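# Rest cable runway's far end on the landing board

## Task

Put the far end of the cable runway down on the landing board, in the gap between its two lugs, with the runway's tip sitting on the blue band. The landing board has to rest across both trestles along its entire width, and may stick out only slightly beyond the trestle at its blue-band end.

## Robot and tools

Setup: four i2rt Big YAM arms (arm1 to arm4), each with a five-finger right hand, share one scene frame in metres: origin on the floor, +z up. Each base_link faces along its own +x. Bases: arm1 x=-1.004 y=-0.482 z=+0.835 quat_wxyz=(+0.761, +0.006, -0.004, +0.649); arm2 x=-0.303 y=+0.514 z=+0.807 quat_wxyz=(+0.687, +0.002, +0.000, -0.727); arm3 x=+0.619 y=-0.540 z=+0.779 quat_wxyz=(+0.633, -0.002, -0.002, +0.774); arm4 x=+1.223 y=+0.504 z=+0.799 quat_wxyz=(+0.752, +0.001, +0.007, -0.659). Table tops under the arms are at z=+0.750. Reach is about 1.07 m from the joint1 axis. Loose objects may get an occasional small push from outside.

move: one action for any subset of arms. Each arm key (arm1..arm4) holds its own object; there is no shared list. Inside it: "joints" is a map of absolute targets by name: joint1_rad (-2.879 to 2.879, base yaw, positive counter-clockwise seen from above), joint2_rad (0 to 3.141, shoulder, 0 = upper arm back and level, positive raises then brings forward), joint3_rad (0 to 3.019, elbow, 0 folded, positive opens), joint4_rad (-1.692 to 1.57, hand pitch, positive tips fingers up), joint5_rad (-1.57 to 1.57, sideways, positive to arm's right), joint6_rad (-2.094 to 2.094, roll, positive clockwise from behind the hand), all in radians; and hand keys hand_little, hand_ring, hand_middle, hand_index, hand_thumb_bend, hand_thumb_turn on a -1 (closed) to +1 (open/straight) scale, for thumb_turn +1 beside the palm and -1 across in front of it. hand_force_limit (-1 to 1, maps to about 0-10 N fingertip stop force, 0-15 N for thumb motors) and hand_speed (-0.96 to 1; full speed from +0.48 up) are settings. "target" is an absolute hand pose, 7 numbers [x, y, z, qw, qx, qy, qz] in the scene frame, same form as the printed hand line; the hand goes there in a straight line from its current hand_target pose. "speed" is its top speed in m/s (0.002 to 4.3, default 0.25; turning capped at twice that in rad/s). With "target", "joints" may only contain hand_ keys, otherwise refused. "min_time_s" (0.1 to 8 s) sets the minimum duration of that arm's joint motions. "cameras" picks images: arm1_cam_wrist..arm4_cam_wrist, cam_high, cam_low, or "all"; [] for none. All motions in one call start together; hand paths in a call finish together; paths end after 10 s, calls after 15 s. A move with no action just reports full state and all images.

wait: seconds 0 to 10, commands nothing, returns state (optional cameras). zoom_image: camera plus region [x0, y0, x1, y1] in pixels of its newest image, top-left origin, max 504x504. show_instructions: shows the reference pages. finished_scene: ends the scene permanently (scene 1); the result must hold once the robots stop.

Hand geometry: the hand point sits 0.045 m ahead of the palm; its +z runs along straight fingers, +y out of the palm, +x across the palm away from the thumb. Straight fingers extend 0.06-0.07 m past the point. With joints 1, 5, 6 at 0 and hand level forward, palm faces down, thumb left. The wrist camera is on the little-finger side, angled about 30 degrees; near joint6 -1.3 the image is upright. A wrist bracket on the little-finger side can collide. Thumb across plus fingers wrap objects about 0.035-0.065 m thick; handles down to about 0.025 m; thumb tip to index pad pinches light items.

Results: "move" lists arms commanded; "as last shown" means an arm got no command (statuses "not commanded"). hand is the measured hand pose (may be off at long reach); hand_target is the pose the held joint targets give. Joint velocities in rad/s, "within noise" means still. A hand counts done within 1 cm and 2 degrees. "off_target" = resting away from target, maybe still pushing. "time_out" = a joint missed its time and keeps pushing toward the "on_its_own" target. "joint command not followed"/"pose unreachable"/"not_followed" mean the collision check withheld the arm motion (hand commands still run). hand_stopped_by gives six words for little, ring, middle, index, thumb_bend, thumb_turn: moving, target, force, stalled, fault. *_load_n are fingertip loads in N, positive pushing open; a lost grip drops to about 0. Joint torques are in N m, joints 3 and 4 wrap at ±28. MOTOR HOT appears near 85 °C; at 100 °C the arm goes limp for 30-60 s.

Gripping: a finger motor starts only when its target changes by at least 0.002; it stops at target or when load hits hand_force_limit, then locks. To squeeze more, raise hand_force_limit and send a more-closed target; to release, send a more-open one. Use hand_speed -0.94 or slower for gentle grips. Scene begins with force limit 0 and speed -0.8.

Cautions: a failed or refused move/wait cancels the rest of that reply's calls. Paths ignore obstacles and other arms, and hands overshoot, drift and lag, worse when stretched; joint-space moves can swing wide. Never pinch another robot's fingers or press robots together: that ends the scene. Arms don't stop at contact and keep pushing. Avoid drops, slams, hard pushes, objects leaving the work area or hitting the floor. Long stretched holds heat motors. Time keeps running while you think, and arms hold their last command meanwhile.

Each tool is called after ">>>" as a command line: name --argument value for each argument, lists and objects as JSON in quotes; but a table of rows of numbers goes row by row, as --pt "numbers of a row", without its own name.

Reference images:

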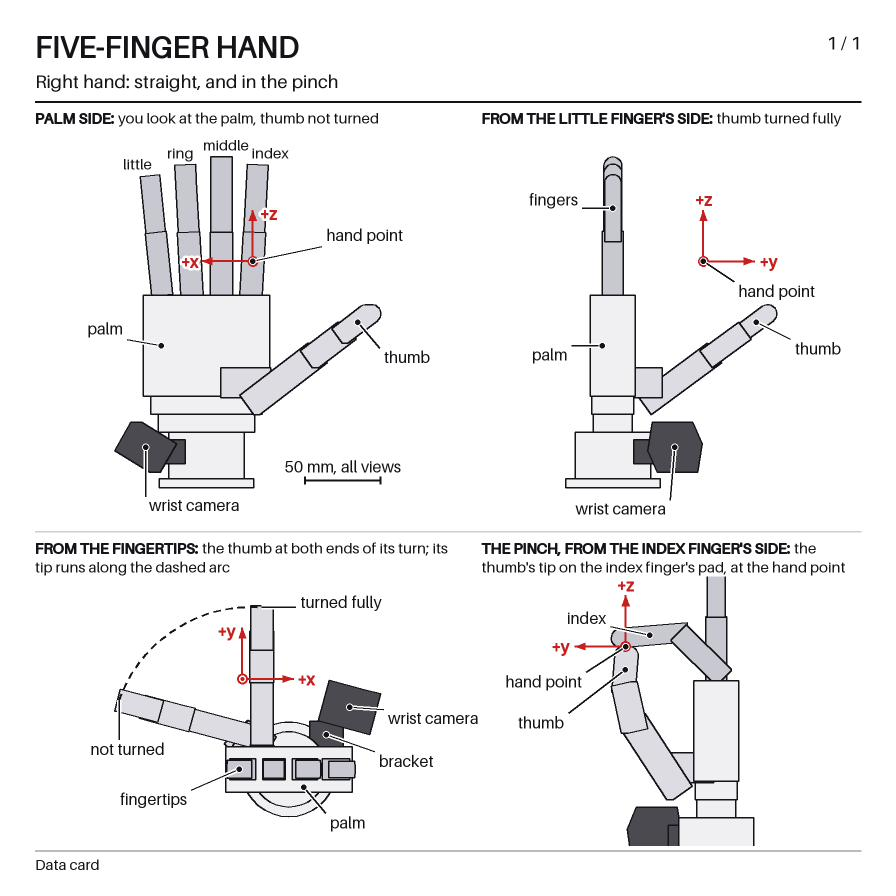

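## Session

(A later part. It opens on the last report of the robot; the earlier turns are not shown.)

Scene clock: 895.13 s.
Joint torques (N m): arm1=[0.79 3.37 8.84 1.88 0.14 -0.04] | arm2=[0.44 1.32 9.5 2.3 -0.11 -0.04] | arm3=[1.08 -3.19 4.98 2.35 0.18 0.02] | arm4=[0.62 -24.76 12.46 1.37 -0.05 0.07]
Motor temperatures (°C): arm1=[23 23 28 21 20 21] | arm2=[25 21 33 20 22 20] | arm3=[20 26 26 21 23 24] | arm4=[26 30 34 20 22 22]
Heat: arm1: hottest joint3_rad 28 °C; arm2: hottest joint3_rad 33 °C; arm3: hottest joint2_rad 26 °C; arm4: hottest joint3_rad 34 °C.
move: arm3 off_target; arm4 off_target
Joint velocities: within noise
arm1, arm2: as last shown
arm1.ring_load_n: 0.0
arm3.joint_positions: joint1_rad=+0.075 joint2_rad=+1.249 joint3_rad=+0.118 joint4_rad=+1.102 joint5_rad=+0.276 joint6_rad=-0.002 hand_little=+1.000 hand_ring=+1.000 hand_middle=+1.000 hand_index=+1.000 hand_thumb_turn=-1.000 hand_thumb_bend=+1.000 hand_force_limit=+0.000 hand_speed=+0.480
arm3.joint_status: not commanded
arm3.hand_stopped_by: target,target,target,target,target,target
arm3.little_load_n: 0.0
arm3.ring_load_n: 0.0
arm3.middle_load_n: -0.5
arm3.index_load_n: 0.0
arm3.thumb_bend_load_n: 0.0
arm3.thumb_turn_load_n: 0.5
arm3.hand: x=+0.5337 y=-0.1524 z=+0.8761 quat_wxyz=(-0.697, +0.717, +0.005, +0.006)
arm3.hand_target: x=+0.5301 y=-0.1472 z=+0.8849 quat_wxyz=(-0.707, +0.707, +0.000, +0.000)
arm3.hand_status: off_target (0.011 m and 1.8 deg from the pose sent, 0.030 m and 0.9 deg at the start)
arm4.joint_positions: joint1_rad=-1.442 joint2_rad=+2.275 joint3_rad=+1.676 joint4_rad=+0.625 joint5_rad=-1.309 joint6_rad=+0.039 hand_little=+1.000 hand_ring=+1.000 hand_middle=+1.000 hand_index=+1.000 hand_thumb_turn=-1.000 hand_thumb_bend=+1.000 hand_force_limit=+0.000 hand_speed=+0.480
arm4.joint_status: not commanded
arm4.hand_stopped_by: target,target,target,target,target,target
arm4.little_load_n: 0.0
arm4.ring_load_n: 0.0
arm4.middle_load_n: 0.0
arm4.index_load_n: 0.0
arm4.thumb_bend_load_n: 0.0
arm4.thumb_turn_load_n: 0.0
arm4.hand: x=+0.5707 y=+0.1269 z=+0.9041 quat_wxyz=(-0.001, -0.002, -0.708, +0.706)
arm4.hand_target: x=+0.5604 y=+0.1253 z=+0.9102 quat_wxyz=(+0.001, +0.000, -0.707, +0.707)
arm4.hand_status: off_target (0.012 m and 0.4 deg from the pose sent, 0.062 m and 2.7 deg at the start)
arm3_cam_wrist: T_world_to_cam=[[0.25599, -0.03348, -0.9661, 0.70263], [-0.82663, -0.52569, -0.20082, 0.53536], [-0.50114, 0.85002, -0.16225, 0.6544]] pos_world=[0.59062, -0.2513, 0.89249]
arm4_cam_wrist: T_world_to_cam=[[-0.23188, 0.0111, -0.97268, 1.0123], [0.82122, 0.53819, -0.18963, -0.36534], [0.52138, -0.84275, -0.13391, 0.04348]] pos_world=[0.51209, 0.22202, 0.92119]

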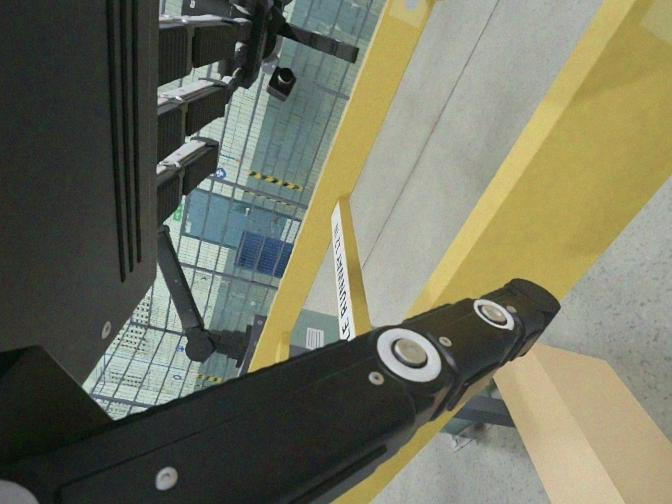

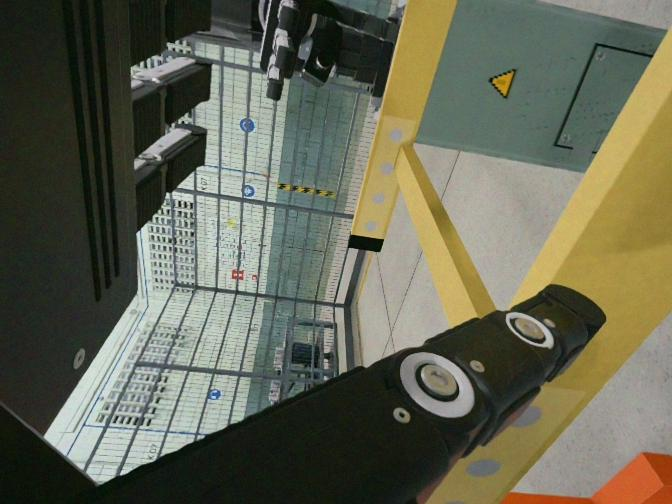

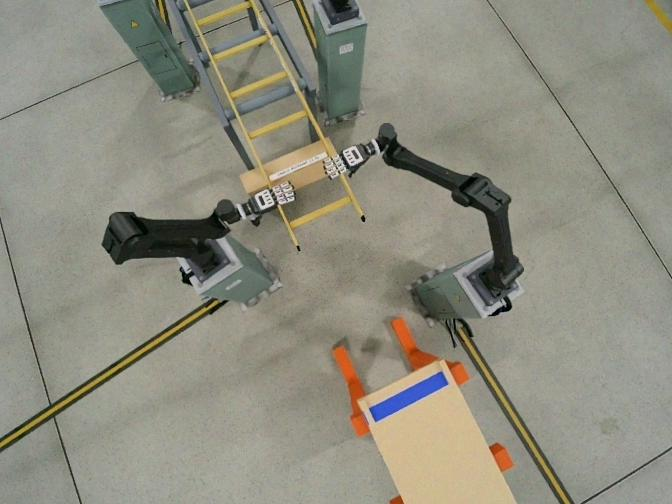

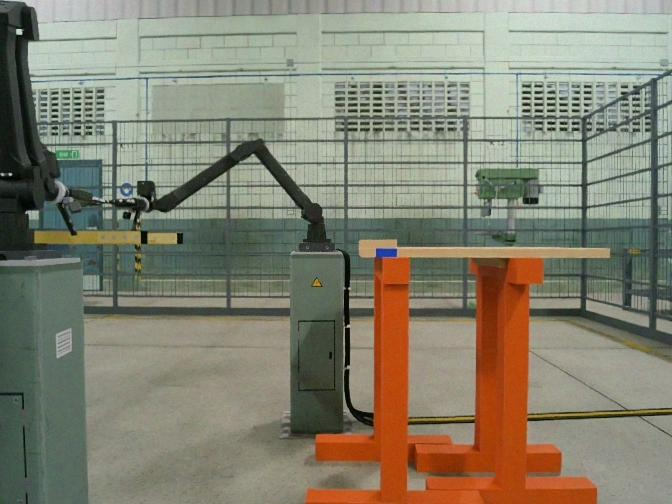

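>>> move --arm3 '{"target": [0.53, -0.145, 0.802, 0.7071, -0.7071, 0, 0], "speed": 0.1}' --arm4 '{"target": [0.560, 0.125, 0.816, 0, 0, 0.7071, -0.7071], "speed": 0.1}' --cameras '["arm3_cam_wrist", "arm4_cam_wrist", "cam_high", "cam_low"]'

>>> zoom_image --camera "cam_low" --region '[0, 150, 240, 300]'

>>> zoom_image --camera "cam_high" --region '[240, 130, 400, 260]'

Scene clock: 917.47 s.
Joint torques (N m): arm1=[0.5 3.37 8.88 2.02 0.16 -0.06] | arm2=[0.38 1.32 9.5 2.29 -0.11 -0.04] | arm3=[0.85 -6.42 1.51 2.32 0.2 0.04] | arm4=[0.73 -26.17 11.47 2.69 -0.07 -0.02]
Motor temperatures (°C): arm1=[23 23 28 21 20 21] | arm2=[25 21 33 20 22 20] | arm3=[20 26 26 21 23 23] | arm4=[26 31 35 20 22 22]
Heat: arm1: hottest joint3_rad 28 °C; arm2: hottest joint3_rad 33 °C; arm3: hottest joint2_rad 26 °C; arm4: hottest joint3_rad 35 °C.
move: arm3 off_target; arm4 off_target
Joint velocities: within noise
arm1, arm2: as last shown
arm2.little_load_n: 0.5
arm3.joint_positions: joint1_rad=+0.075 joint2_rad=+1.793 joint3_rad=+0.126 joint4_rad=+1.558 joint5_rad=+0.276 joint6_rad=+0.009 hand_little=+1.000 hand_ring=+1.000 hand_middle=+1.000 hand_index=+1.000 hand_thumb_turn=-1.000 hand_thumb_bend=+1.000 hand_force_limit=+0.000 hand_speed=+0.480
arm3.joint_status: not commanded
arm3.hand_stopped_by: target,target,target,target,target,target
arm3.little_load_n: 0.0
arm3.ring_load_n: 0.0
arm3.middle_load_n: 0.0
arm3.index_load_n: 0.0
arm3.thumb_bend_load_n: 0.0
arm3.thumb_turn_load_n: 0.0
arm3.hand: x=+0.5336 y=-0.1528 z=+0.7947 quat_wxyz=(-0.669, +0.743, +0.008, +0.010)
arm3.hand_target: x=+0.5299 y=-0.1449 z=+0.8027 quat_wxyz=(-0.681, +0.732, +0.001, +0.003)
arm3.hand_status: off_target (0.011 m and 6.2 deg from the pose sent, 0.075 m and 1.8 deg at the start; a joint's target at an end of its range on 31 of 50 steps)
arm4.joint_positions: joint1_rad=-1.442 joint2_rad=+2.432 joint3_rad=+1.685 joint4_rad=+0.730 joint5_rad=-1.309 joint6_rad=+0.039 hand_little=+1.000 hand_ring=+1.000 hand_middle=+1.000 hand_index=+1.000 hand_thumb_turn=-1.000 hand_thumb_bend=+1.000 hand_force_limit=+0.000 hand_speed=+0.480
arm4.joint_status: not commanded
arm4.hand_stopped_by: target,target,target,target,target,target
arm4.little_load_n: 0.0
arm4.ring_load_n: -0.5
arm4.middle_load_n: 0.0
arm4.index_load_n: -0.5
arm4.thumb_bend_load_n: 0.5
arm4.thumb_turn_load_n: 0.0
arm4.hand: x=+0.5729 y=+0.1288 z=+0.8063 quat_wxyz=(-0.016, -0.017, -0.712, +0.702)
arm4.hand_target: x=+0.5607 y=+0.1254 z=+0.8163 quat_wxyz=(+0.000, +0.000, -0.708, +0.707)
arm4.hand_status: off_target (0.017 m and 2.8 deg from the pose sent, 0.089 m and 0.4 deg at the start)
arm3_cam_wrist: T_world_to_cam=[[0.26625, -0.10699, -0.95795, 0.60082], [-0.82527, -0.5388, -0.1692, 0.49087], [-0.49804, 0.83561, -0.23175, 0.69293]] pos_world=[0.59023, -0.25026, 0.8192]
arm4_cam_wrist: T_world_to_cam=[[-0.19111, 0.02198, -0.98132, 0.89997], [0.82855, 0.53965, -0.14927, -0.42366], [0.52629, -0.8416, -0.12135, 0.01766]] pos_world=[0.51372, 0.22371, 0.82206]

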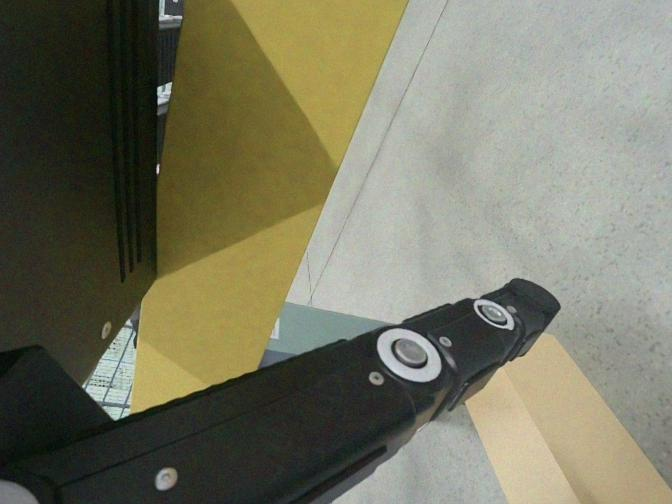

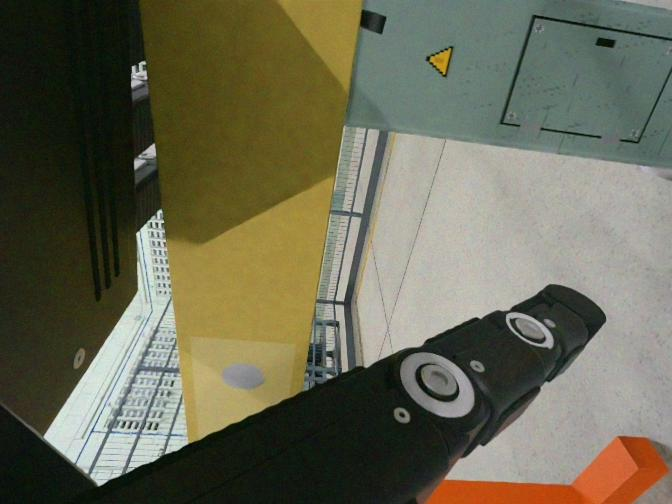

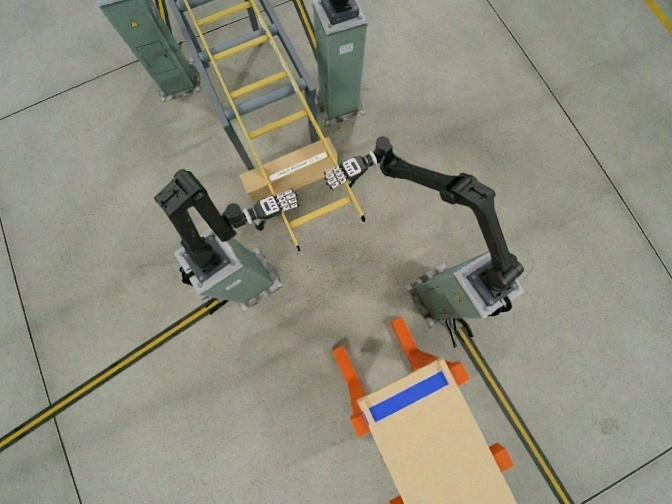

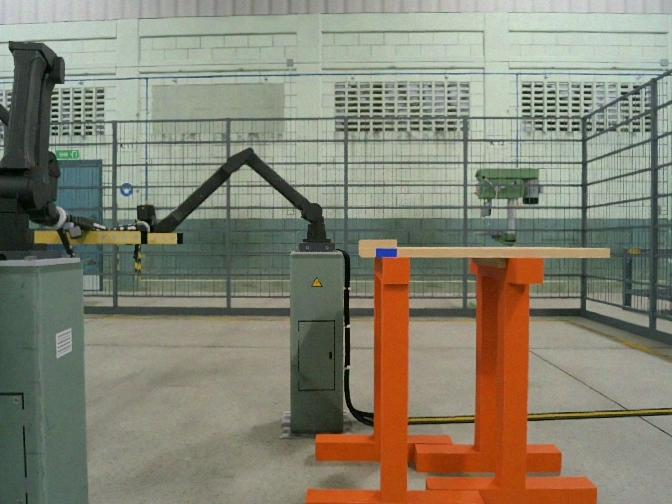

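Scaled by 2.100 from the camera's image (finer frame: 960x720).

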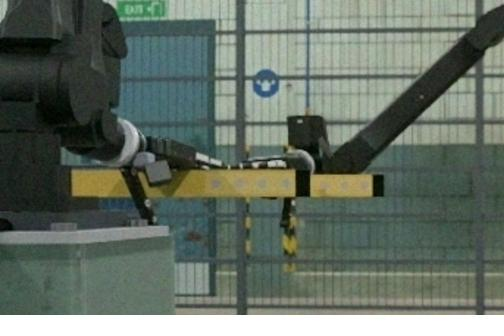

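Scaled by 3.150 from the camera's image (finer frame: 960x720).

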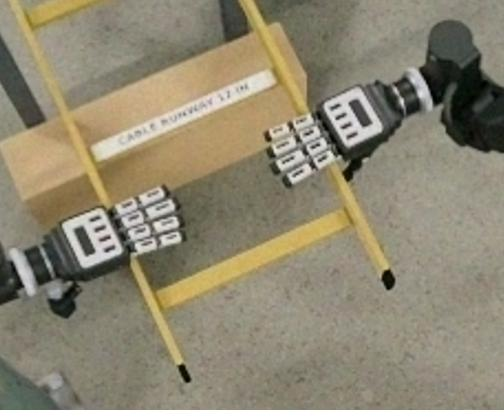

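>>> move --arm3 '{"joints": {"hand_little": -0.7, "hand_ring": -0.7, "hand_middle": -0.7, "hand_index": -0.7, "hand_speed": -0.93, "hand_force_limit": -0.3}}' --arm4 '{"joints": {"hand_little": -0.7, "hand_ring": -0.7, "hand_middle": -0.7, "hand_index": -0.7, "hand_speed": -0.93, "hand_force_limit": -0.3}}' --cameras '["arm3_cam_wrist", "arm4_cam_wrist", "cam_high", "cam_low"]'

>>> zoom_image --camera "cam_low" --region '[0, 150, 240, 300]'

>>> zoom_image --camera "cam_high" --region '[240, 130, 400, 260]'

Scene clock: 936.83 s.
Joint torques (N m): arm1=[0.91 3.19 8.88 2.02 0.19 -0.1] | arm2=[0.44 1.32 9.5 2.29 -0.11 -0.04] | arm3=[0.85 -6.48 1.36 1.92 0.19 -0.01] | arm4=[0.5 -26.4 10.24 2.33 -0.11 -0.01]
Motor temperatures (°C): arm1=[23 23 28 21 20 21] | arm2=[25 21 33 20 22 20] | arm3=[20 26 26 21 23 23] | arm4=[26 31 36 20 22 22]
Heat: arm1: hottest joint3_rad 28 °C; arm2: hottest joint3_rad 33 °C; arm3: hottest joint2_rad 26 °C; arm4: hottest joint3_rad 36 °C.
move: arm3 off_target; arm4 off_target
Joint velocities: within noise
arm1, arm2: as last shown
arm2.little_load_n: 0.0
arm3.joint_positions: joint1_rad=+0.075 joint2_rad=+1.793 joint3_rad=+0.128 joint4_rad=+1.568 joint5_rad=+0.276 joint6_rad=+0.014 hand_little=-0.403 hand_ring=-0.390 hand_middle=-0.409 hand_index=-0.422 hand_thumb_turn=-1.000 hand_thumb_bend=+1.000 hand_force_limit=-0.300 hand_speed=-0.930
arm3.joint_status: hand_little off_target (ended at -0.403, target -0.700); hand_ring off_target (ended at -0.390, target -0.700); hand_middle off_target (ended at -0.409, target -0.700); hand_index off_target (ended at -0.422, target -0.700); the others done
arm3.hand_stopped_by: force,force,force,force,target,target
arm3.little_load_n: 2.0
arm3.ring_load_n: 1.0
arm3.middle_load_n: 4.0
arm3.index_load_n: 5.5
arm3.thumb_bend_load_n: 0.0
arm3.thumb_turn_load_n: 0.0
arm3.hand: x=+0.5329 y=-0.1510 z=+0.7976 quat_wxyz=(-0.673, +0.739, +0.005, +0.007)
arm3.hand_target: x=+0.5300 y=-0.1449 z=+0.8027 quat_wxyz=(-0.681, +0.732, +0.001, +0.003)
arm3.hand_status: not commanded
arm4.joint_positions: joint1_rad=-1.433 joint2_rad=+2.432 joint3_rad=+1.697 joint4_rad=+0.737 joint5_rad=-1.308 joint6_rad=+0.039 hand_little=-0.442 hand_ring=-0.403 hand_middle=-0.371 hand_index=-0.338 hand_thumb_turn=-1.000 hand_thumb_bend=+1.000 hand_force_limit=-0.300 hand_speed=-0.930
arm4.joint_status: hand_little off_target (ended at -0.442, target -0.700); hand_ring off_target (ended at -0.403, target -0.700); hand_middle off_target (ended at -0.371, target -0.700); hand_index off_target (ended at -0.338, target -0.700); the others done
arm4.hand_stopped_by: force,force,force,force,target,target
arm4.little_load_n: 3.0
arm4.ring_load_n: 0.0
arm4.middle_load_n: 0.0
arm4.index_load_n: 0.0
arm4.thumb_bend_load_n: 0.0
arm4.thumb_turn_load_n: 0.0
arm4.hand: x=+0.5718 y=+0.1221 z=+0.8112 quat_wxyz=(-0.012, -0.009, -0.711, +0.703)
arm4.hand_target: x=+0.5608 y=+0.1252 z=+0.8163 quat_wxyz=(+0.000, +0.000, -0.708, +0.707)
arm4.hand_status: not commanded
arm3_cam_wrist: T_world_to_cam=[[0.25827, -0.0969, -0.9612, 0.61237], [-0.82707, -0.53635, -0.16817, 0.49224], [-0.49924, 0.83842, -0.21866, 0.68236]] pos_world=[0.58963, -0.24875, 0.8206]
arm4_cam_wrist: T_world_to_cam=[[-0.20856, 0.01598, -0.97788, 0.91264], [0.82191, 0.54477, -0.16639, -0.40138], [0.53007, -0.83843, -0.12675, 0.01507]] pos_world=[0.51225, 0.21671, 0.82757]

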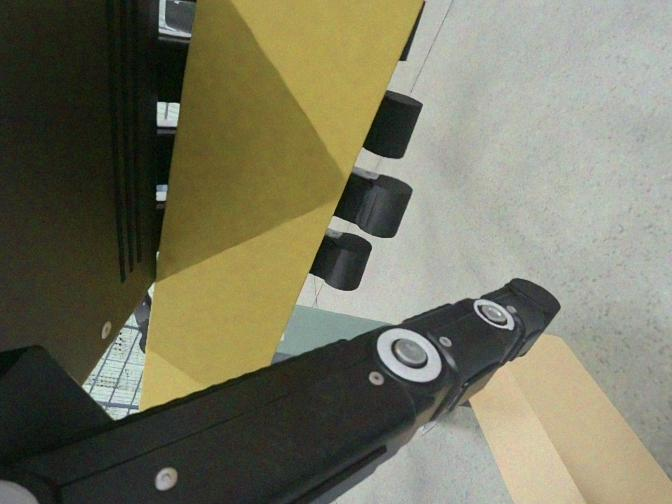

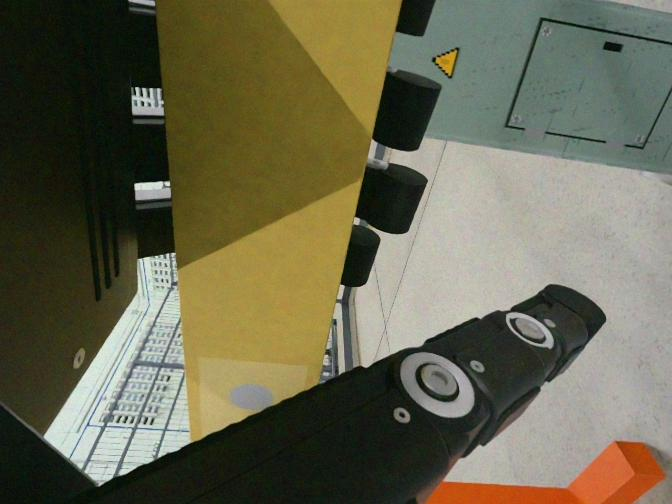

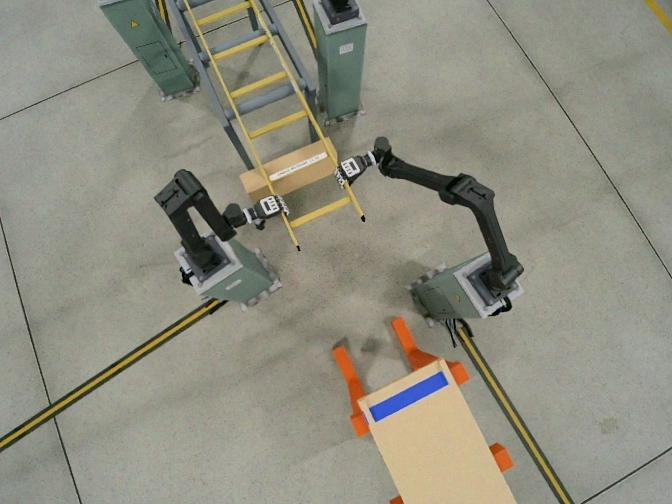

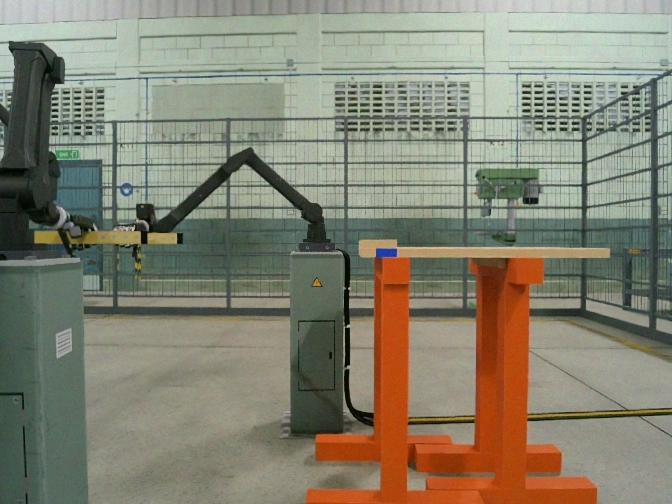

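Scaled by 2.100 from the camera's image (finer frame: 960x720).

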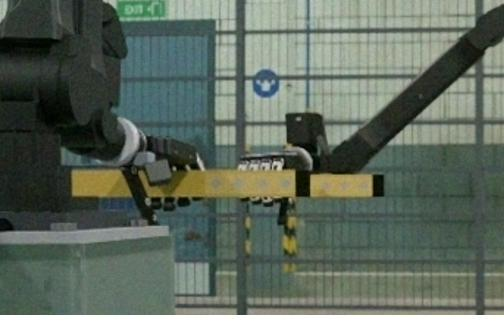

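Scaled by 3.150 from the camera's image (finer frame: 960x720).

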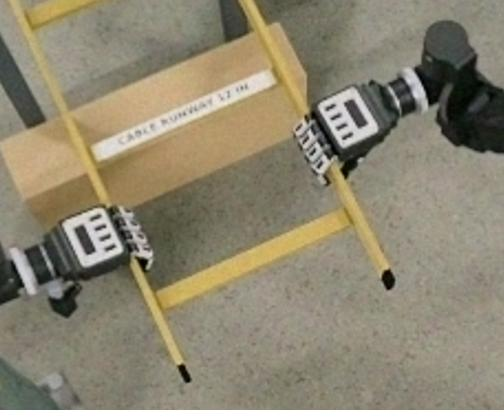

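>>> move --arm3 '{"joints": {"hand_thumb_bend": -0.2, "hand_speed": -0.88, "hand_force_limit": -0.7}}' --arm4 '{"joints": {"hand_thumb_bend": -0.2, "hand_speed": -0.88, "hand_force_limit": -0.7}}' --cameras '["arm3_cam_wrist", "arm4_cam_wrist"]'

Scene clock: 948.53 s.
Joint torques (N m): arm1=[0.21 3.08 8.83 1.88 0.12 -0.08] | arm2=[0.5 1.26 9.5 2.29 -0.1 -0.04] | arm3=[0.85 -6.48 1.37 1.92 0.19 -0.01] | arm4=[-0.5 -26.11 10.37 2.56 -0.11 0.04]
Motor temperatures (°C): arm1=[23 23 28 21 20 21] | arm2=[25 21 33 20 22 20] | arm3=[20 26 25 21 23 23] | arm4=[26 31 36 20 22 22]
Heat: arm1: hottest joint3_rad 28 °C; arm2: hottest joint3_rad 33 °C; arm3: hottest joint2_rad 26 °C; arm4: hottest joint3_rad 36 °C.
move: arm3 off_target; arm4 off_target
Joint velocities: within noise
arm1, arm2: as last shown
arm3.joint_positions: joint1_rad=+0.075 joint2_rad=+1.793 joint3_rad=+0.128 joint4_rad=+1.568 joint5_rad=+0.276 joint6_rad=+0.014 hand_little=-0.403 hand_ring=-0.390 hand_middle=-0.409 hand_index=-0.422 hand_thumb_turn=-1.000 hand_thumb_bend=+0.422 hand_force_limit=-0.700 hand_speed=-0.880
arm3.joint_status: hand_thumb_bend off_target (ended at +0.422, target -0.200); the others done
arm3.hand_stopped_by: force,force,force,force,force,target
arm3.little_load_n: 2.0
arm3.ring_load_n: 1.0
arm3.middle_load_n: 4.0
arm3.index_load_n: 5.5
arm3.thumb_bend_load_n: 2.5
arm3.thumb_turn_load_n: 0.5
arm3.hand: x=+0.5329 y=-0.1510 z=+0.7976 quat_wxyz=(-0.673, +0.739, +0.005, +0.007)
arm3.hand_target: x=+0.5300 y=-0.1449 z=+0.8027 quat_wxyz=(-0.681, +0.732, +0.001, +0.003)
arm3.hand_status: not commanded
arm4.joint_positions: joint1_rad=-1.433 joint2_rad=+2.432 joint3_rad=+1.697 joint4_rad=+0.737 joint5_rad=-1.308 joint6_rad=+0.039 hand_little=-0.442 hand_ring=-0.403 hand_middle=-0.371 hand_index=-0.338 hand_thumb_turn=-1.000 hand_thumb_bend=+0.400 hand_force_limit=-0.700 hand_speed=-0.880
arm4.joint_status: hand_thumb_bend off_target (ended at +0.400, target -0.200); the others done
arm4.hand_stopped_by: force,force,force,force,force,target
arm4.little_load_n: 2.5
arm4.ring_load_n: 0.0
arm4.middle_load_n: 0.5
arm4.index_load_n: 0.0
arm4.thumb_bend_load_n: 3.0
arm4.thumb_turn_load_n: 0.5
arm4.hand: x=+0.5718 y=+0.1221 z=+0.8112 quat_wxyz=(-0.012, -0.009, -0.711, +0.703)
arm4.hand_target: x=+0.5608 y=+0.1252 z=+0.8163 quat_wxyz=(+0.000, +0.000, -0.708, +0.707)
arm4.hand_status: not commanded
arm3_cam_wrist: T_world_to_cam=[[0.25827, -0.0969, -0.9612, 0.61237], [-0.82707, -0.53635, -0.16817, 0.49224], [-0.49924, 0.83842, -0.21866, 0.68236]] pos_world=[0.58963, -0.24875, 0.8206]
arm4_cam_wrist: T_world_to_cam=[[-0.20856, 0.01598, -0.97788, 0.91264], [0.82191, 0.54477, -0.16639, -0.40138], [0.53007, -0.83843, -0.12675, 0.01507]] pos_world=[0.51225, 0.21671, 0.82757]

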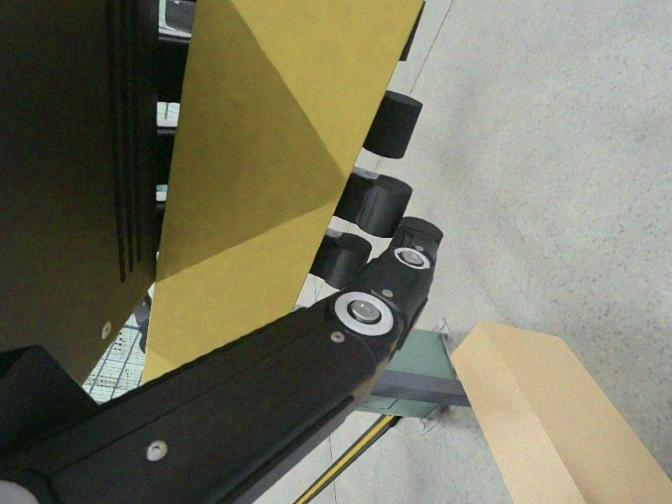

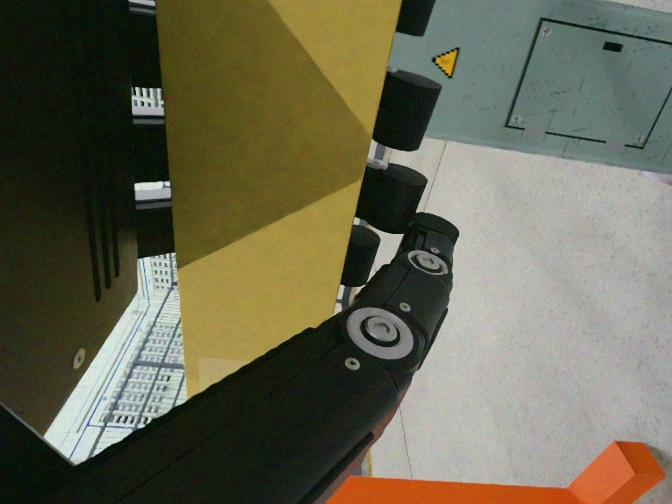

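>>> move --arm3 '{"target": [0.53, -0.147, 0.825, 0.7071, -0.7071, 0, 0], "speed": 0.06}' --arm4 '{"target": [0.560, 0.123, 0.846, 0, 0, 0.7071, -0.7071], "speed": 0.06}' --cameras '["arm3_cam_wrist", "arm4_cam_wrist", "cam_low"]'

>>> zoom_image --camera "cam_low" --region '[0, 150, 240, 300]'

Scene clock: 958.13 s.
Joint torques (N m): arm1=[0.67 4.07 8.96 1.88 0.12 -0.11] | arm2=[0.44 1.32 9.5 2.29 -0.11 -0.04] | arm3=[1.08 -8.23 0.42 2.07 0.13 -0.1] | arm4=[-0.21 -30.68 9.95 1.61 -0.09 0.05]
Motor temperatures (°C): arm1=[23 23 28 21 20 21] | arm2=[25 21 33 20 22 20] | arm3=[20 26 25 21 23 23] | arm4=[26 31 36 20 22 22]
Heat: arm1: hottest joint3_rad 28 °C; arm2: hottest joint3_rad 33 °C; arm3: hottest joint2_rad 26 °C; arm4: hottest joint3_rad 36 °C.
move: arm3 off_target; arm4 off_target
Joint velocities: within noise
arm1.joint_positions: joint1_rad=+0.896 joint2_rad=+0.584 joint3_rad=+1.422 joint4_rad=-1.296 joint5_rad=+0.295 joint6_rad=-1.421 hand_little=+1.000 hand_ring=+1.000 hand_middle=+1.000 hand_index=+1.000 hand_thumb_turn=+1.000 hand_thumb_bend=+1.000 hand_force_limit=+0.000 hand_speed=-0.800
arm1.joint_status: not commanded
arm1.hand_stopped_by: target,target,target,target,target,target
arm1.little_load_n: 0.0
arm1.ring_load_n: 0.0
arm1.middle_load_n: 0.0
arm1.index_load_n: 0.0
arm1.thumb_bend_load_n: 0.0
arm1.thumb_turn_load_n: 0.0
arm1.hand: x=-1.0570 y=-0.2676 z=+1.3742 quat_wxyz=(-0.454, +0.462, +0.702, +0.297)
arm1.hand_target: x=-1.0565 y=-0.2691 z=+1.3857 quat_wxyz=(-0.466, +0.459, +0.695, +0.299)
arm1.hand_status: not commanded
arm2.joint_positions: joint1_rad=-0.895 joint2_rad=+0.617 joint3_rad=+1.419 joint4_rad=-1.524 joint5_rad=-0.098 joint6_rad=-0.983 hand_little=+1.000 hand_ring=+1.000 hand_middle=+1.000 hand_index=+1.000 hand_thumb_turn=+1.000 hand_thumb_bend=+1.000 hand_force_limit=+0.000 hand_speed=-0.800
arm2.joint_status: not commanded
arm2.hand_stopped_by: target,target,target,target,target,target
arm2.little_load_n: 0.0
arm2.ring_load_n: 0.0
arm2.middle_load_n: 0.0
arm2.index_load_n: 0.0
arm2.thumb_bend_load_n: 0.0
arm2.thumb_turn_load_n: 0.0
arm2.hand: x=-0.4608 y=+0.4185 z=+1.2624 quat_wxyz=(+0.312, +0.035, -0.911, +0.269)
arm2.hand_target: x=-0.4609 y=+0.4192 z=+1.2704 quat_wxyz=(+0.320, +0.033, -0.906, +0.273)
arm2.hand_status: not commanded
arm3.joint_positions: joint1_rad=+0.075 joint2_rad=+1.748 joint3_rad=+0.128 joint4_rad=+1.564 joint5_rad=+0.280 joint6_rad=+0.014 hand_little=-0.403 hand_ring=-0.390 hand_middle=-0.408 hand_index=-0.422 hand_thumb_turn=-1.000 hand_thumb_bend=+0.423 hand_force_limit=-0.700 hand_speed=-0.880
arm3.joint_status: not commanded
arm3.hand_stopped_by: force,force,force,force,force,target
arm3.little_load_n: 0.0
arm3.ring_load_n: 0.0
arm3.middle_load_n: 6.5
arm3.index_load_n: 2.5
arm3.thumb_bend_load_n: 4.5
arm3.thumb_turn_load_n: 1.5
arm3.hand: x=+0.5322 y=-0.1466 z=+0.8139 quat_wxyz=(-0.688, +0.726, +0.000, +0.005)
arm3.hand_target: x=+0.5300 y=-0.1467 z=+0.8253 quat_wxyz=(-0.700, +0.714, +0.000, +0.001)
arm3.hand_status: off_target (0.011 m and 3.1 deg from the pose sent, 0.028 m and 5.5 deg at the start; a joint's target at an end of its range on 34 of 34 steps)
arm4.joint_positions: joint1_rad=-1.432 joint2_rad=+2.430 joint3_rad=+1.697 joint4_rad=+0.727 joint5_rad=-1.308 joint6_rad=+0.041 hand_little=-0.443 hand_ring=-0.403 hand_middle=-0.371 hand_index=-0.338 hand_thumb_turn=-1.000 hand_thumb_bend=+0.400 hand_force_limit=-0.700 hand_speed=-0.880
arm4.joint_status: not commanded
arm4.hand_stopped_by: force,force,force,force,force,target
arm4.little_load_n: 1.5
arm4.ring_load_n: 0.0
arm4.middle_load_n: 0.5
arm4.index_load_n: 0.0
arm4.thumb_bend_load_n: 3.0
arm4.thumb_turn_load_n: 0.5
arm4.hand: x=+0.5730 y=+0.1210 z=+0.8117 quat_wxyz=(-0.016, -0.011, -0.711, +0.703)
arm4.hand_target: x=+0.5609 y=+0.1232 z=+0.8458 quat_wxyz=(+0.000, +0.000, -0.707, +0.707)
arm4.hand_status: off_target (0.037 m and 2.3 deg from the pose sent, 0.037 m and 1.8 deg at the start)
arm3_cam_wrist: T_world_to_cam=[[0.24767, -0.05864, -0.96707, 0.64464], [-0.83048, -0.52692, -0.18074, 0.5102], [-0.49896, 0.84789, -0.1792, 0.65109]] pos_world=[0.58892, -0.24542, 0.8323]
arm4_cam_wrist: T_world_to_cam=[[-0.19949, 0.01772, -0.97974, 0.90945], [0.82248, 0.54652, -0.15759, -0.40939], [0.53266, -0.83726, -0.1236, 0.00941]] pos_world=[0.51314, 0.21551, 0.82767]

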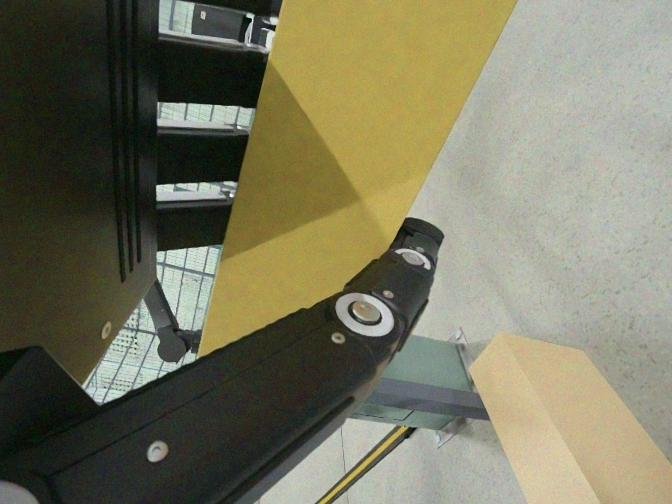

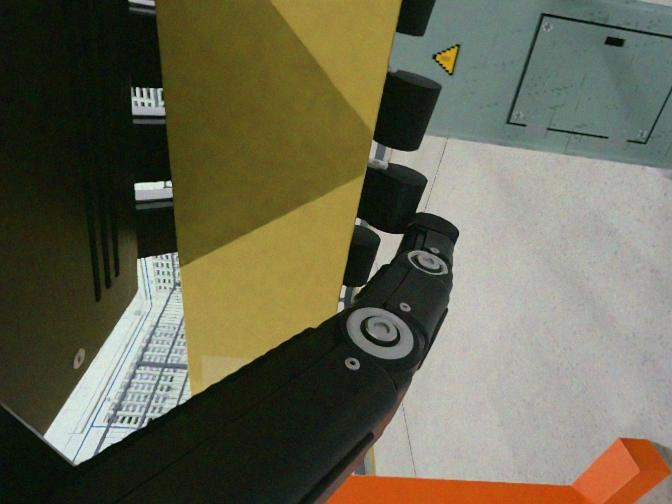

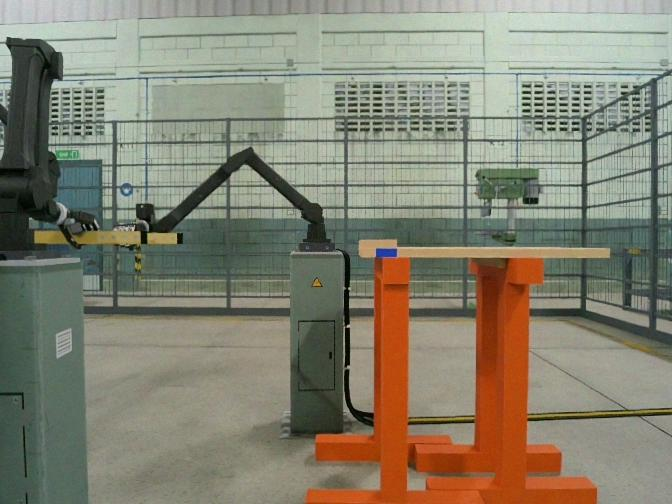

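Scaled by 2.100 from the camera's image (finer frame: 960x720).

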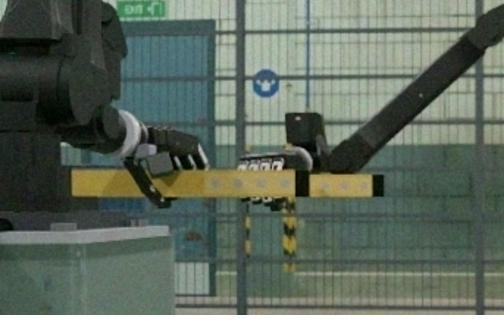

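>>> move --arm3 '{"target": [0.53, -0.147, 0.802, 0.7071, -0.7071, 0, 0], "speed": 0.08}' --arm4 '{"target": [0.560, 0.124, 0.812, 0, 0, 0.7071, -0.7071], "speed": 0.08}'

>>> move --arm3 '{"joints": {"hand_little": 1, "hand_ring": 1, "hand_middle": 1, "hand_index": 1, "hand_thumb_bend": 1, "hand_speed": -0.2}}' --arm4 '{"joints": {"hand_little": 1, "hand_ring": 1, "hand_middle": 1, "hand_index": 1, "hand_thumb_bend": 1, "hand_speed": -0.2}}'

>>> move --arm3 '{"target": [0.53, -0.147, 0.93, 0.7071, -0.7071, 0, 0], "speed": 0.2}' --arm4 '{"target": [0.560, 0.125, 0.95, 0, 0, 0.7071, -0.7071], "speed": 0.2}'

>>> move --arm3 '{"target": [0.53, -0.185, 1.0, 0, 1, 0, 0], "speed": 0.3}' --arm4 '{"target": [0.57, 0.14, 1.02, 0, 0, 1, 0], "speed": 0.3}' --cameras '["arm3_cam_wrist", "arm4_cam_wrist", "cam_high", "cam_low"]'

Scene clock: 1011.57 s.
Joint torques (N m): arm1=[1.26 3.37 8.91 1.84 0.13 -0.08] | arm2=[0.5 1.26 9.5 2.3 -0.1 -0.04] | arm3=[1.03 -6.53 0.88 2.03 0.17 0] | arm4=[0.09 -25.23 10.74 2.77 -0.08 -0.07]
Motor temperatures (°C): arm1=[23 23 29 21 19 21] | arm2=[25 20 34 20 21 20] | arm3=[20 26 24 21 23 23] | arm4=[26 33 35 20 22 22]
Heat: arm1: hottest joint3_rad 29 °C; arm2: hottest joint3_rad 34 °C; arm3: hottest joint2_rad 26 °C; arm4: hottest joint3_rad 35 °C.
move: arm3 off_target; arm4 off_target
Joint velocities: within noise
arm1, arm2: as last shown
arm3.joint_positions: joint1_rad=+0.075 joint2_rad=+1.791 joint3_rad=+0.131 joint4_rad=+1.565 joint5_rad=+0.280 joint6_rad=+0.014 hand_little=-0.403 hand_ring=-0.390 hand_middle=-0.409 hand_index=-0.423 hand_thumb_turn=-1.000 hand_thumb_bend=+0.423 hand_force_limit=-0.700 hand_speed=-0.880
arm3.joint_status: not commanded
arm3.hand_stopped_by: force,force,force,force,force,target
arm3.little_load_n: 0.0
arm3.ring_load_n: 0.0
arm3.middle_load_n: 3.0
arm3.index_load_n: 0.0
arm3.thumb_bend_load_n: 2.5
arm3.thumb_turn_load_n: 0.5
arm3.hand: x=+0.5331 y=-0.1495 z=+0.7986 quat_wxyz=(-0.674, +0.738, +0.004, +0.008)
arm3.hand_target: x=+0.5299 y=-0.1467 z=+0.8027 quat_wxyz=(-0.681, +0.733, +0.001, +0.004)
arm3.hand_status: off_target (0.005 m and 5.3 deg from the pose sent, 0.012 m and 3.1 deg at the start; a joint's target at an end of its range on 29 of 29 steps)
arm4.joint_positions: joint1_rad=-1.432 joint2_rad=+2.432 joint3_rad=+1.697 joint4_rad=+0.733 joint5_rad=-1.308 joint6_rad=+0.041 hand_little=-0.443 hand_ring=-0.403 hand_middle=-0.371 hand_index=-0.338 hand_thumb_turn=-1.000 hand_thumb_bend=+0.400 hand_force_limit=-0.700 hand_speed=-0.880
arm4.joint_status: not commanded
arm4.hand_stopped_by: force,force,force,force,force,target
arm4.little_load_n: 1.0
arm4.ring_load_n: 0.0
arm4.middle_load_n: 0.5
arm4.index_load_n: 0.0
arm4.thumb_bend_load_n: 3.0
arm4.thumb_turn_load_n: 0.5
arm4.hand: x=+0.5729 y=+0.1209 z=+0.8109 quat_wxyz=(-0.014, -0.010, -0.711, +0.703)
arm4.hand_target: x=+0.5605 y=+0.1243 z=+0.8122 quat_wxyz=(+0.000, +0.000, -0.708, +0.707)
arm4.hand_status: off_target (0.013 m and 2.1 deg from the pose sent, 0.013 m and 2.3 deg at the start)
pictures: none

Scene clock: 1012.70 s.
Joint torques (N m): arm1=[0.5 3.08 8.85 1.96 0.14 -0.06] | arm2=[0.44 1.26 9.5 2.29 -0.1 -0.04] | arm3=[1.08 -6.48 0.91 2.06 0.17 0] | arm4=[-0.38 -24.82 10.89 2.71 -0.06 0]
Motor temperatures (°C): arm1=[23 23 29 21 19 21] | arm2=[25 20 34 20 21 20] | arm3=[20 26 24 21 23 23] | arm4=[26 33 35 20 22 22]
Heat: arm1: hottest joint3_rad 29 °C; arm2: hottest joint3_rad 34 °C; arm3: hottest joint2_rad 26 °C; arm4: hottest joint3_rad 35 °C.
move: arm3 done; arm4 done
Joint velocities: within noise
arm1, arm2: as last shown
arm3.joint_positions: joint1_rad=+0.075 joint2_rad=+1.791 joint3_rad=+0.131 joint4_rad=+1.565 joint5_rad=+0.280 joint6_rad=+0.014 hand_little=+1.000 hand_ring=+1.000 hand_middle=+1.000 hand_index=+1.000 hand_thumb_turn=-1.000 hand_thumb_bend=+1.000 hand_force_limit=-0.700 hand_speed=-0.200
arm3.joint_status: all done
arm3.hand_stopped_by: target,target,target,target,target,target
arm3.little_load_n: 0.0
arm3.ring_load_n: 0.0
arm3.middle_load_n: 0.0
arm3.index_load_n: 0.0
arm3.thumb_bend_load_n: 0.0
arm3.thumb_turn_load_n: 0.0
arm3.hand: x=+0.5331 y=-0.1495 z=+0.7986 quat_wxyz=(-0.674, +0.738, +0.004, +0.008)
arm3.hand_target: x=+0.5299 y=-0.1467 z=+0.8027 quat_wxyz=(-0.681, +0.733, +0.001, +0.004)
arm3.hand_status: not commanded
arm4.joint_positions: joint1_rad=-1.432 joint2_rad=+2.432 joint3_rad=+1.697 joint4_rad=+0.734 joint5_rad=-1.308 joint6_rad=+0.041 hand_little=+1.000 hand_ring=+1.000 hand_middle=+1.000 hand_index=+1.000 hand_thumb_turn=-1.000 hand_thumb_bend=+1.000 hand_force_limit=-0.700 hand_speed=-0.200
arm4.joint_status: all done
arm4.hand_stopped_by: target,target,target,target,target,target
arm4.little_load_n: 0.0
arm4.ring_load_n: 0.0
arm4.middle_load_n: 0.0
arm4.index_load_n: 0.0
arm4.thumb_bend_load_n: 0.0
arm4.thumb_turn_load_n: 0.0
arm4.hand: x=+0.5728 y=+0.1209 z=+0.8110 quat_wxyz=(-0.014, -0.009, -0.711, +0.703)
arm4.hand_target: x=+0.5605 y=+0.1243 z=+0.8122 quat_wxyz=(+0.000, +0.000, -0.708, +0.707)
arm4.hand_status: not commanded
pictures: none

Scene clock: 1014.13 s.
Joint torques (N m): arm1=[0.73 2.73 8.87 1.89 0.13 -0.09] | arm2=[0.44 1.26 9.5 2.3 -0.1 -0.04] | arm3=[1.03 -1.44 9.55 0.9 0.06 -0.14] | arm4=[-0.67 -25.29 12.11 1.52 -0.12 -0.01]
Motor temperatures (°C): arm1=[23 23 29 21 19 21] | arm2=[25 20 34 20 21 20] | arm3=[20 26 25 21 23 23] | arm4=[26 33 35 20 22 22]
Heat: arm1: hottest joint3_rad 29 °C; arm2: hottest joint3_rad 34 °C; arm3: hottest joint2_rad 26 °C; arm4: hottest joint3_rad 35 °C.
move: arm3 off_target; arm4 off_target
Joint velocities: within noise
arm1, arm2: as last shown
arm3.joint_positions: joint1_rad=+0.075 joint2_rad=+0.948 joint3_rad=+0.130 joint4_rad=+0.786 joint5_rad=+0.280 joint6_rad=+0.014 hand_little=+1.000 hand_ring=+1.000 hand_middle=+1.000 hand_index=+1.000 hand_thumb_turn=-1.000 hand_thumb_bend=+1.000 hand_force_limit=-0.700 hand_speed=-0.200
arm3.joint_status: not commanded
arm3.hand_stopped_by: target,target,target,target,target,target
arm3.little_load_n: 0.0
arm3.ring_load_n: 0.0
arm3.middle_load_n: 0.0
arm3.index_load_n: 0.0
arm3.thumb_bend_load_n: 0.0
arm3.thumb_turn_load_n: 0.0
arm3.hand: x=+0.5364 y=-0.1637 z=+0.9096 quat_wxyz=(-0.696, +0.718, -0.002, +0.002)
arm3.hand_target: x=+0.5304 y=-0.1488 z=+0.9305 quat_wxyz=(-0.707, +0.707, +0.000, +0.000)
arm3.hand_status: off_target (0.027 m and 1.7 deg from the pose sent, 0.132 m and 5.3 deg at the start)
arm4.joint_positions: joint1_rad=-1.432 joint2_rad=+2.236 joint3_rad=+1.702 joint4_rad=+0.556 joint5_rad=-1.310 joint6_rad=+0.051 hand_little=+1.000 hand_ring=+1.000 hand_middle=+1.000 hand_index=+1.000 hand_thumb_turn=-1.000 hand_thumb_bend=+1.000 hand_force_limit=-0.700 hand_speed=-0.200
arm4.joint_status: not commanded
arm4.hand_stopped_by: target,target,target,target,target,target
arm4.little_load_n: 0.0
arm4.ring_load_n: 0.0
arm4.middle_load_n: 0.0
arm4.index_load_n: 0.0
arm4.thumb_bend_load_n: 0.0
arm4.thumb_turn_load_n: 0.0
arm4.hand: x=+0.5727 y=+0.1191 z=+0.9362 quat_wxyz=(-0.011, -0.004, -0.709, +0.705)
arm4.hand_target: x=+0.5606 y=+0.1252 z=+0.9502 quat_wxyz=(+0.000, +0.000, -0.707, +0.707)
arm4.hand_status: off_target (0.020 m and 1.4 deg from the pose sent, 0.140 m and 2.1 deg at the start)
pictures: none

Scene clock: 1017.43 s.
Joint torques (N m): arm1=[0.5 3.19 8.83 1.98 0.14 -0.08] | arm2=[0.44 1.32 9.48 2.29 -0.11 -0.04] | arm3=[-0.26 -10.29 10.84 -0.85 -0.1 -0.11] | arm4=[0.09 -32.62 13.09 0.77 0.17 -0.13]
Motor temperatures (°C): arm1=[23 23 29 21 19 21] | arm2=[25 20 34 20 21 20] | arm3=[20 26 25 21 23 23] | arm4=[26 33 35 20 22 22]
Heat: arm1: hottest joint3_rad 29 °C; arm2: hottest joint3_rad 34 °C; arm3: hottest joint2_rad 26 °C; arm4: hottest joint3_rad 35 °C.
move: arm3 off_target; arm4 off_target
Joint velocities: within noise
arm1, arm2: as last shown
arm3.joint_positions: joint1_rad=-0.055 joint2_rad=+1.434 joint3_rad=+1.309 joint4_rad=-1.490 joint5_rad=-0.002 joint6_rad=+0.140 hand_little=+1.000 hand_ring=+1.000 hand_middle=+1.000 hand_index=+1.000 hand_thumb_turn=-1.000 hand_thumb_bend=+1.000 hand_force_limit=-0.700 hand_speed=-0.200
arm3.joint_status: not commanded
arm3.hand_stopped_by: target,target,target,target,target,target
arm3.little_load_n: 0.0
arm3.ring_load_n: 0.0
arm3.middle_load_n: 0.0
arm3.index_load_n: 0.0
arm3.thumb_bend_load_n: 0.0
arm3.thumb_turn_load_n: 0.0
arm3.hand: x=+0.5290 y=-0.2002 z=+0.9808 quat_wxyz=(+0.021, +1.000, +0.002, +0.005)
arm3.hand_target: x=+0.5301 y=-0.1860 z=+0.9997 quat_wxyz=(+0.000, +1.000, +0.000, +0.000)
arm3.hand_status: off_target (0.024 m and 2.5 deg from the pose sent, 0.093 m and 88.3 deg at the start)
arm4.joint_positions: joint1_rad=-1.150 joint2_rad=+2.489 joint3_rad=+2.882 joint4_rad=-1.654 joint5_rad=-0.003 joint6_rad=-1.054 hand_little=+1.000 hand_ring=+1.000 hand_middle=+1.000 hand_index=+1.000 hand_thumb_turn=-1.000 hand_thumb_bend=+1.000 hand_force_limit=-0.700 hand_speed=-0.200
arm4.joint_status: not commanded
arm4.hand_stopped_by: target,target,target,target,target,target
arm4.little_load_n: 0.0
arm4.ring_load_n: 0.0
arm4.middle_load_n: 0.0
arm4.index_load_n: 0.0
arm4.thumb_bend_load_n: 0.0
arm4.thumb_turn_load_n: 0.5
arm4.hand: x=+0.5711 y=+0.1435 z=+0.9810 quat_wxyz=(+0.136, +0.018, -0.988, +0.075)
arm4.hand_target: x=+0.5722 y=+0.1413 z=+1.0190 quat_wxyz=(+0.164, +0.025, -0.982, +0.088)
arm4.hand_status: off_target (0.039 m and 18.0 deg from the pose sent, 0.087 m and 89.7 deg at the start; a joint's target at an end of its range on 47 of 99 steps)
arm3_cam_wrist: T_world_to_cam=[[0.24394, -0.96851, 0.04988, -0.37389], [-0.83338, -0.18304, 0.52151, -0.10895], [-0.49596, -0.16879, -0.85178, 1.17934]] pos_world=[0.58531, -0.183, 1.08001]
arm4_cam_wrist: T_world_to_cam=[[-0.28091, 0.95737, -0.06731, 0.09121], [0.92087, 0.28863, 0.2621, -0.82438], [0.27035, 0.01164, -0.96269, 0.90129]] pos_world=[0.5411, 0.14013, 1.08988]

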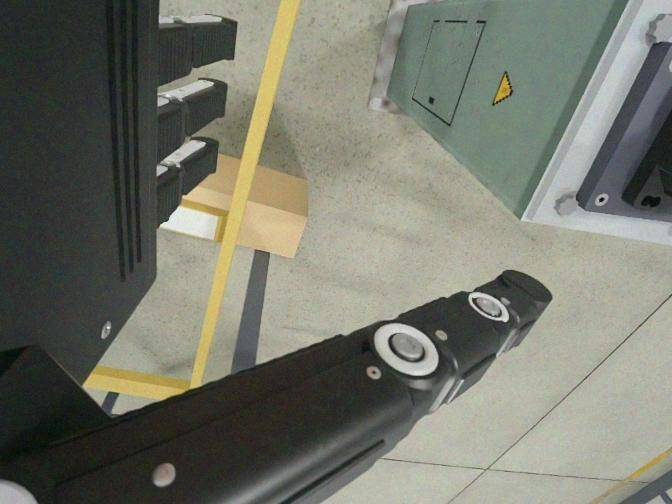

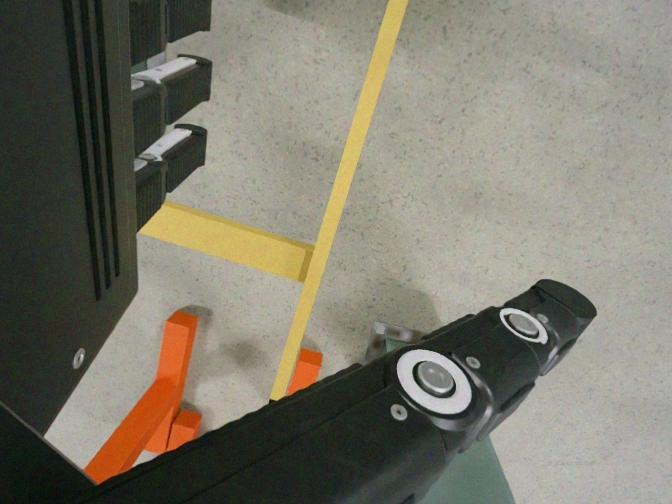

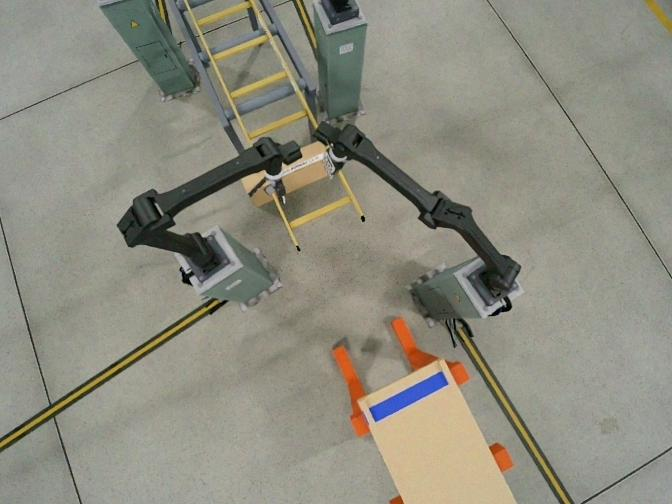

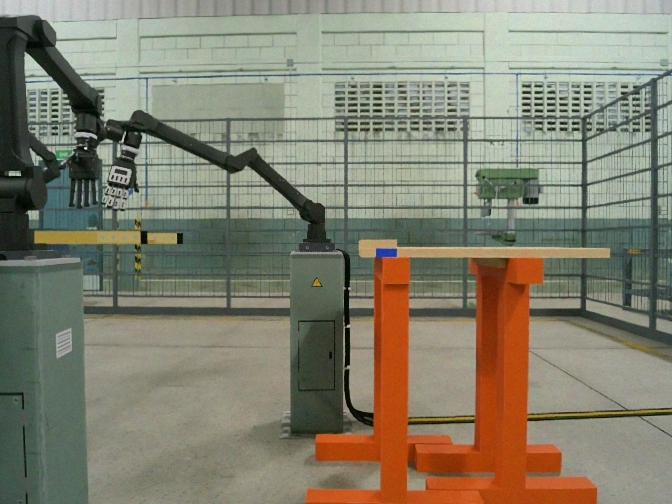

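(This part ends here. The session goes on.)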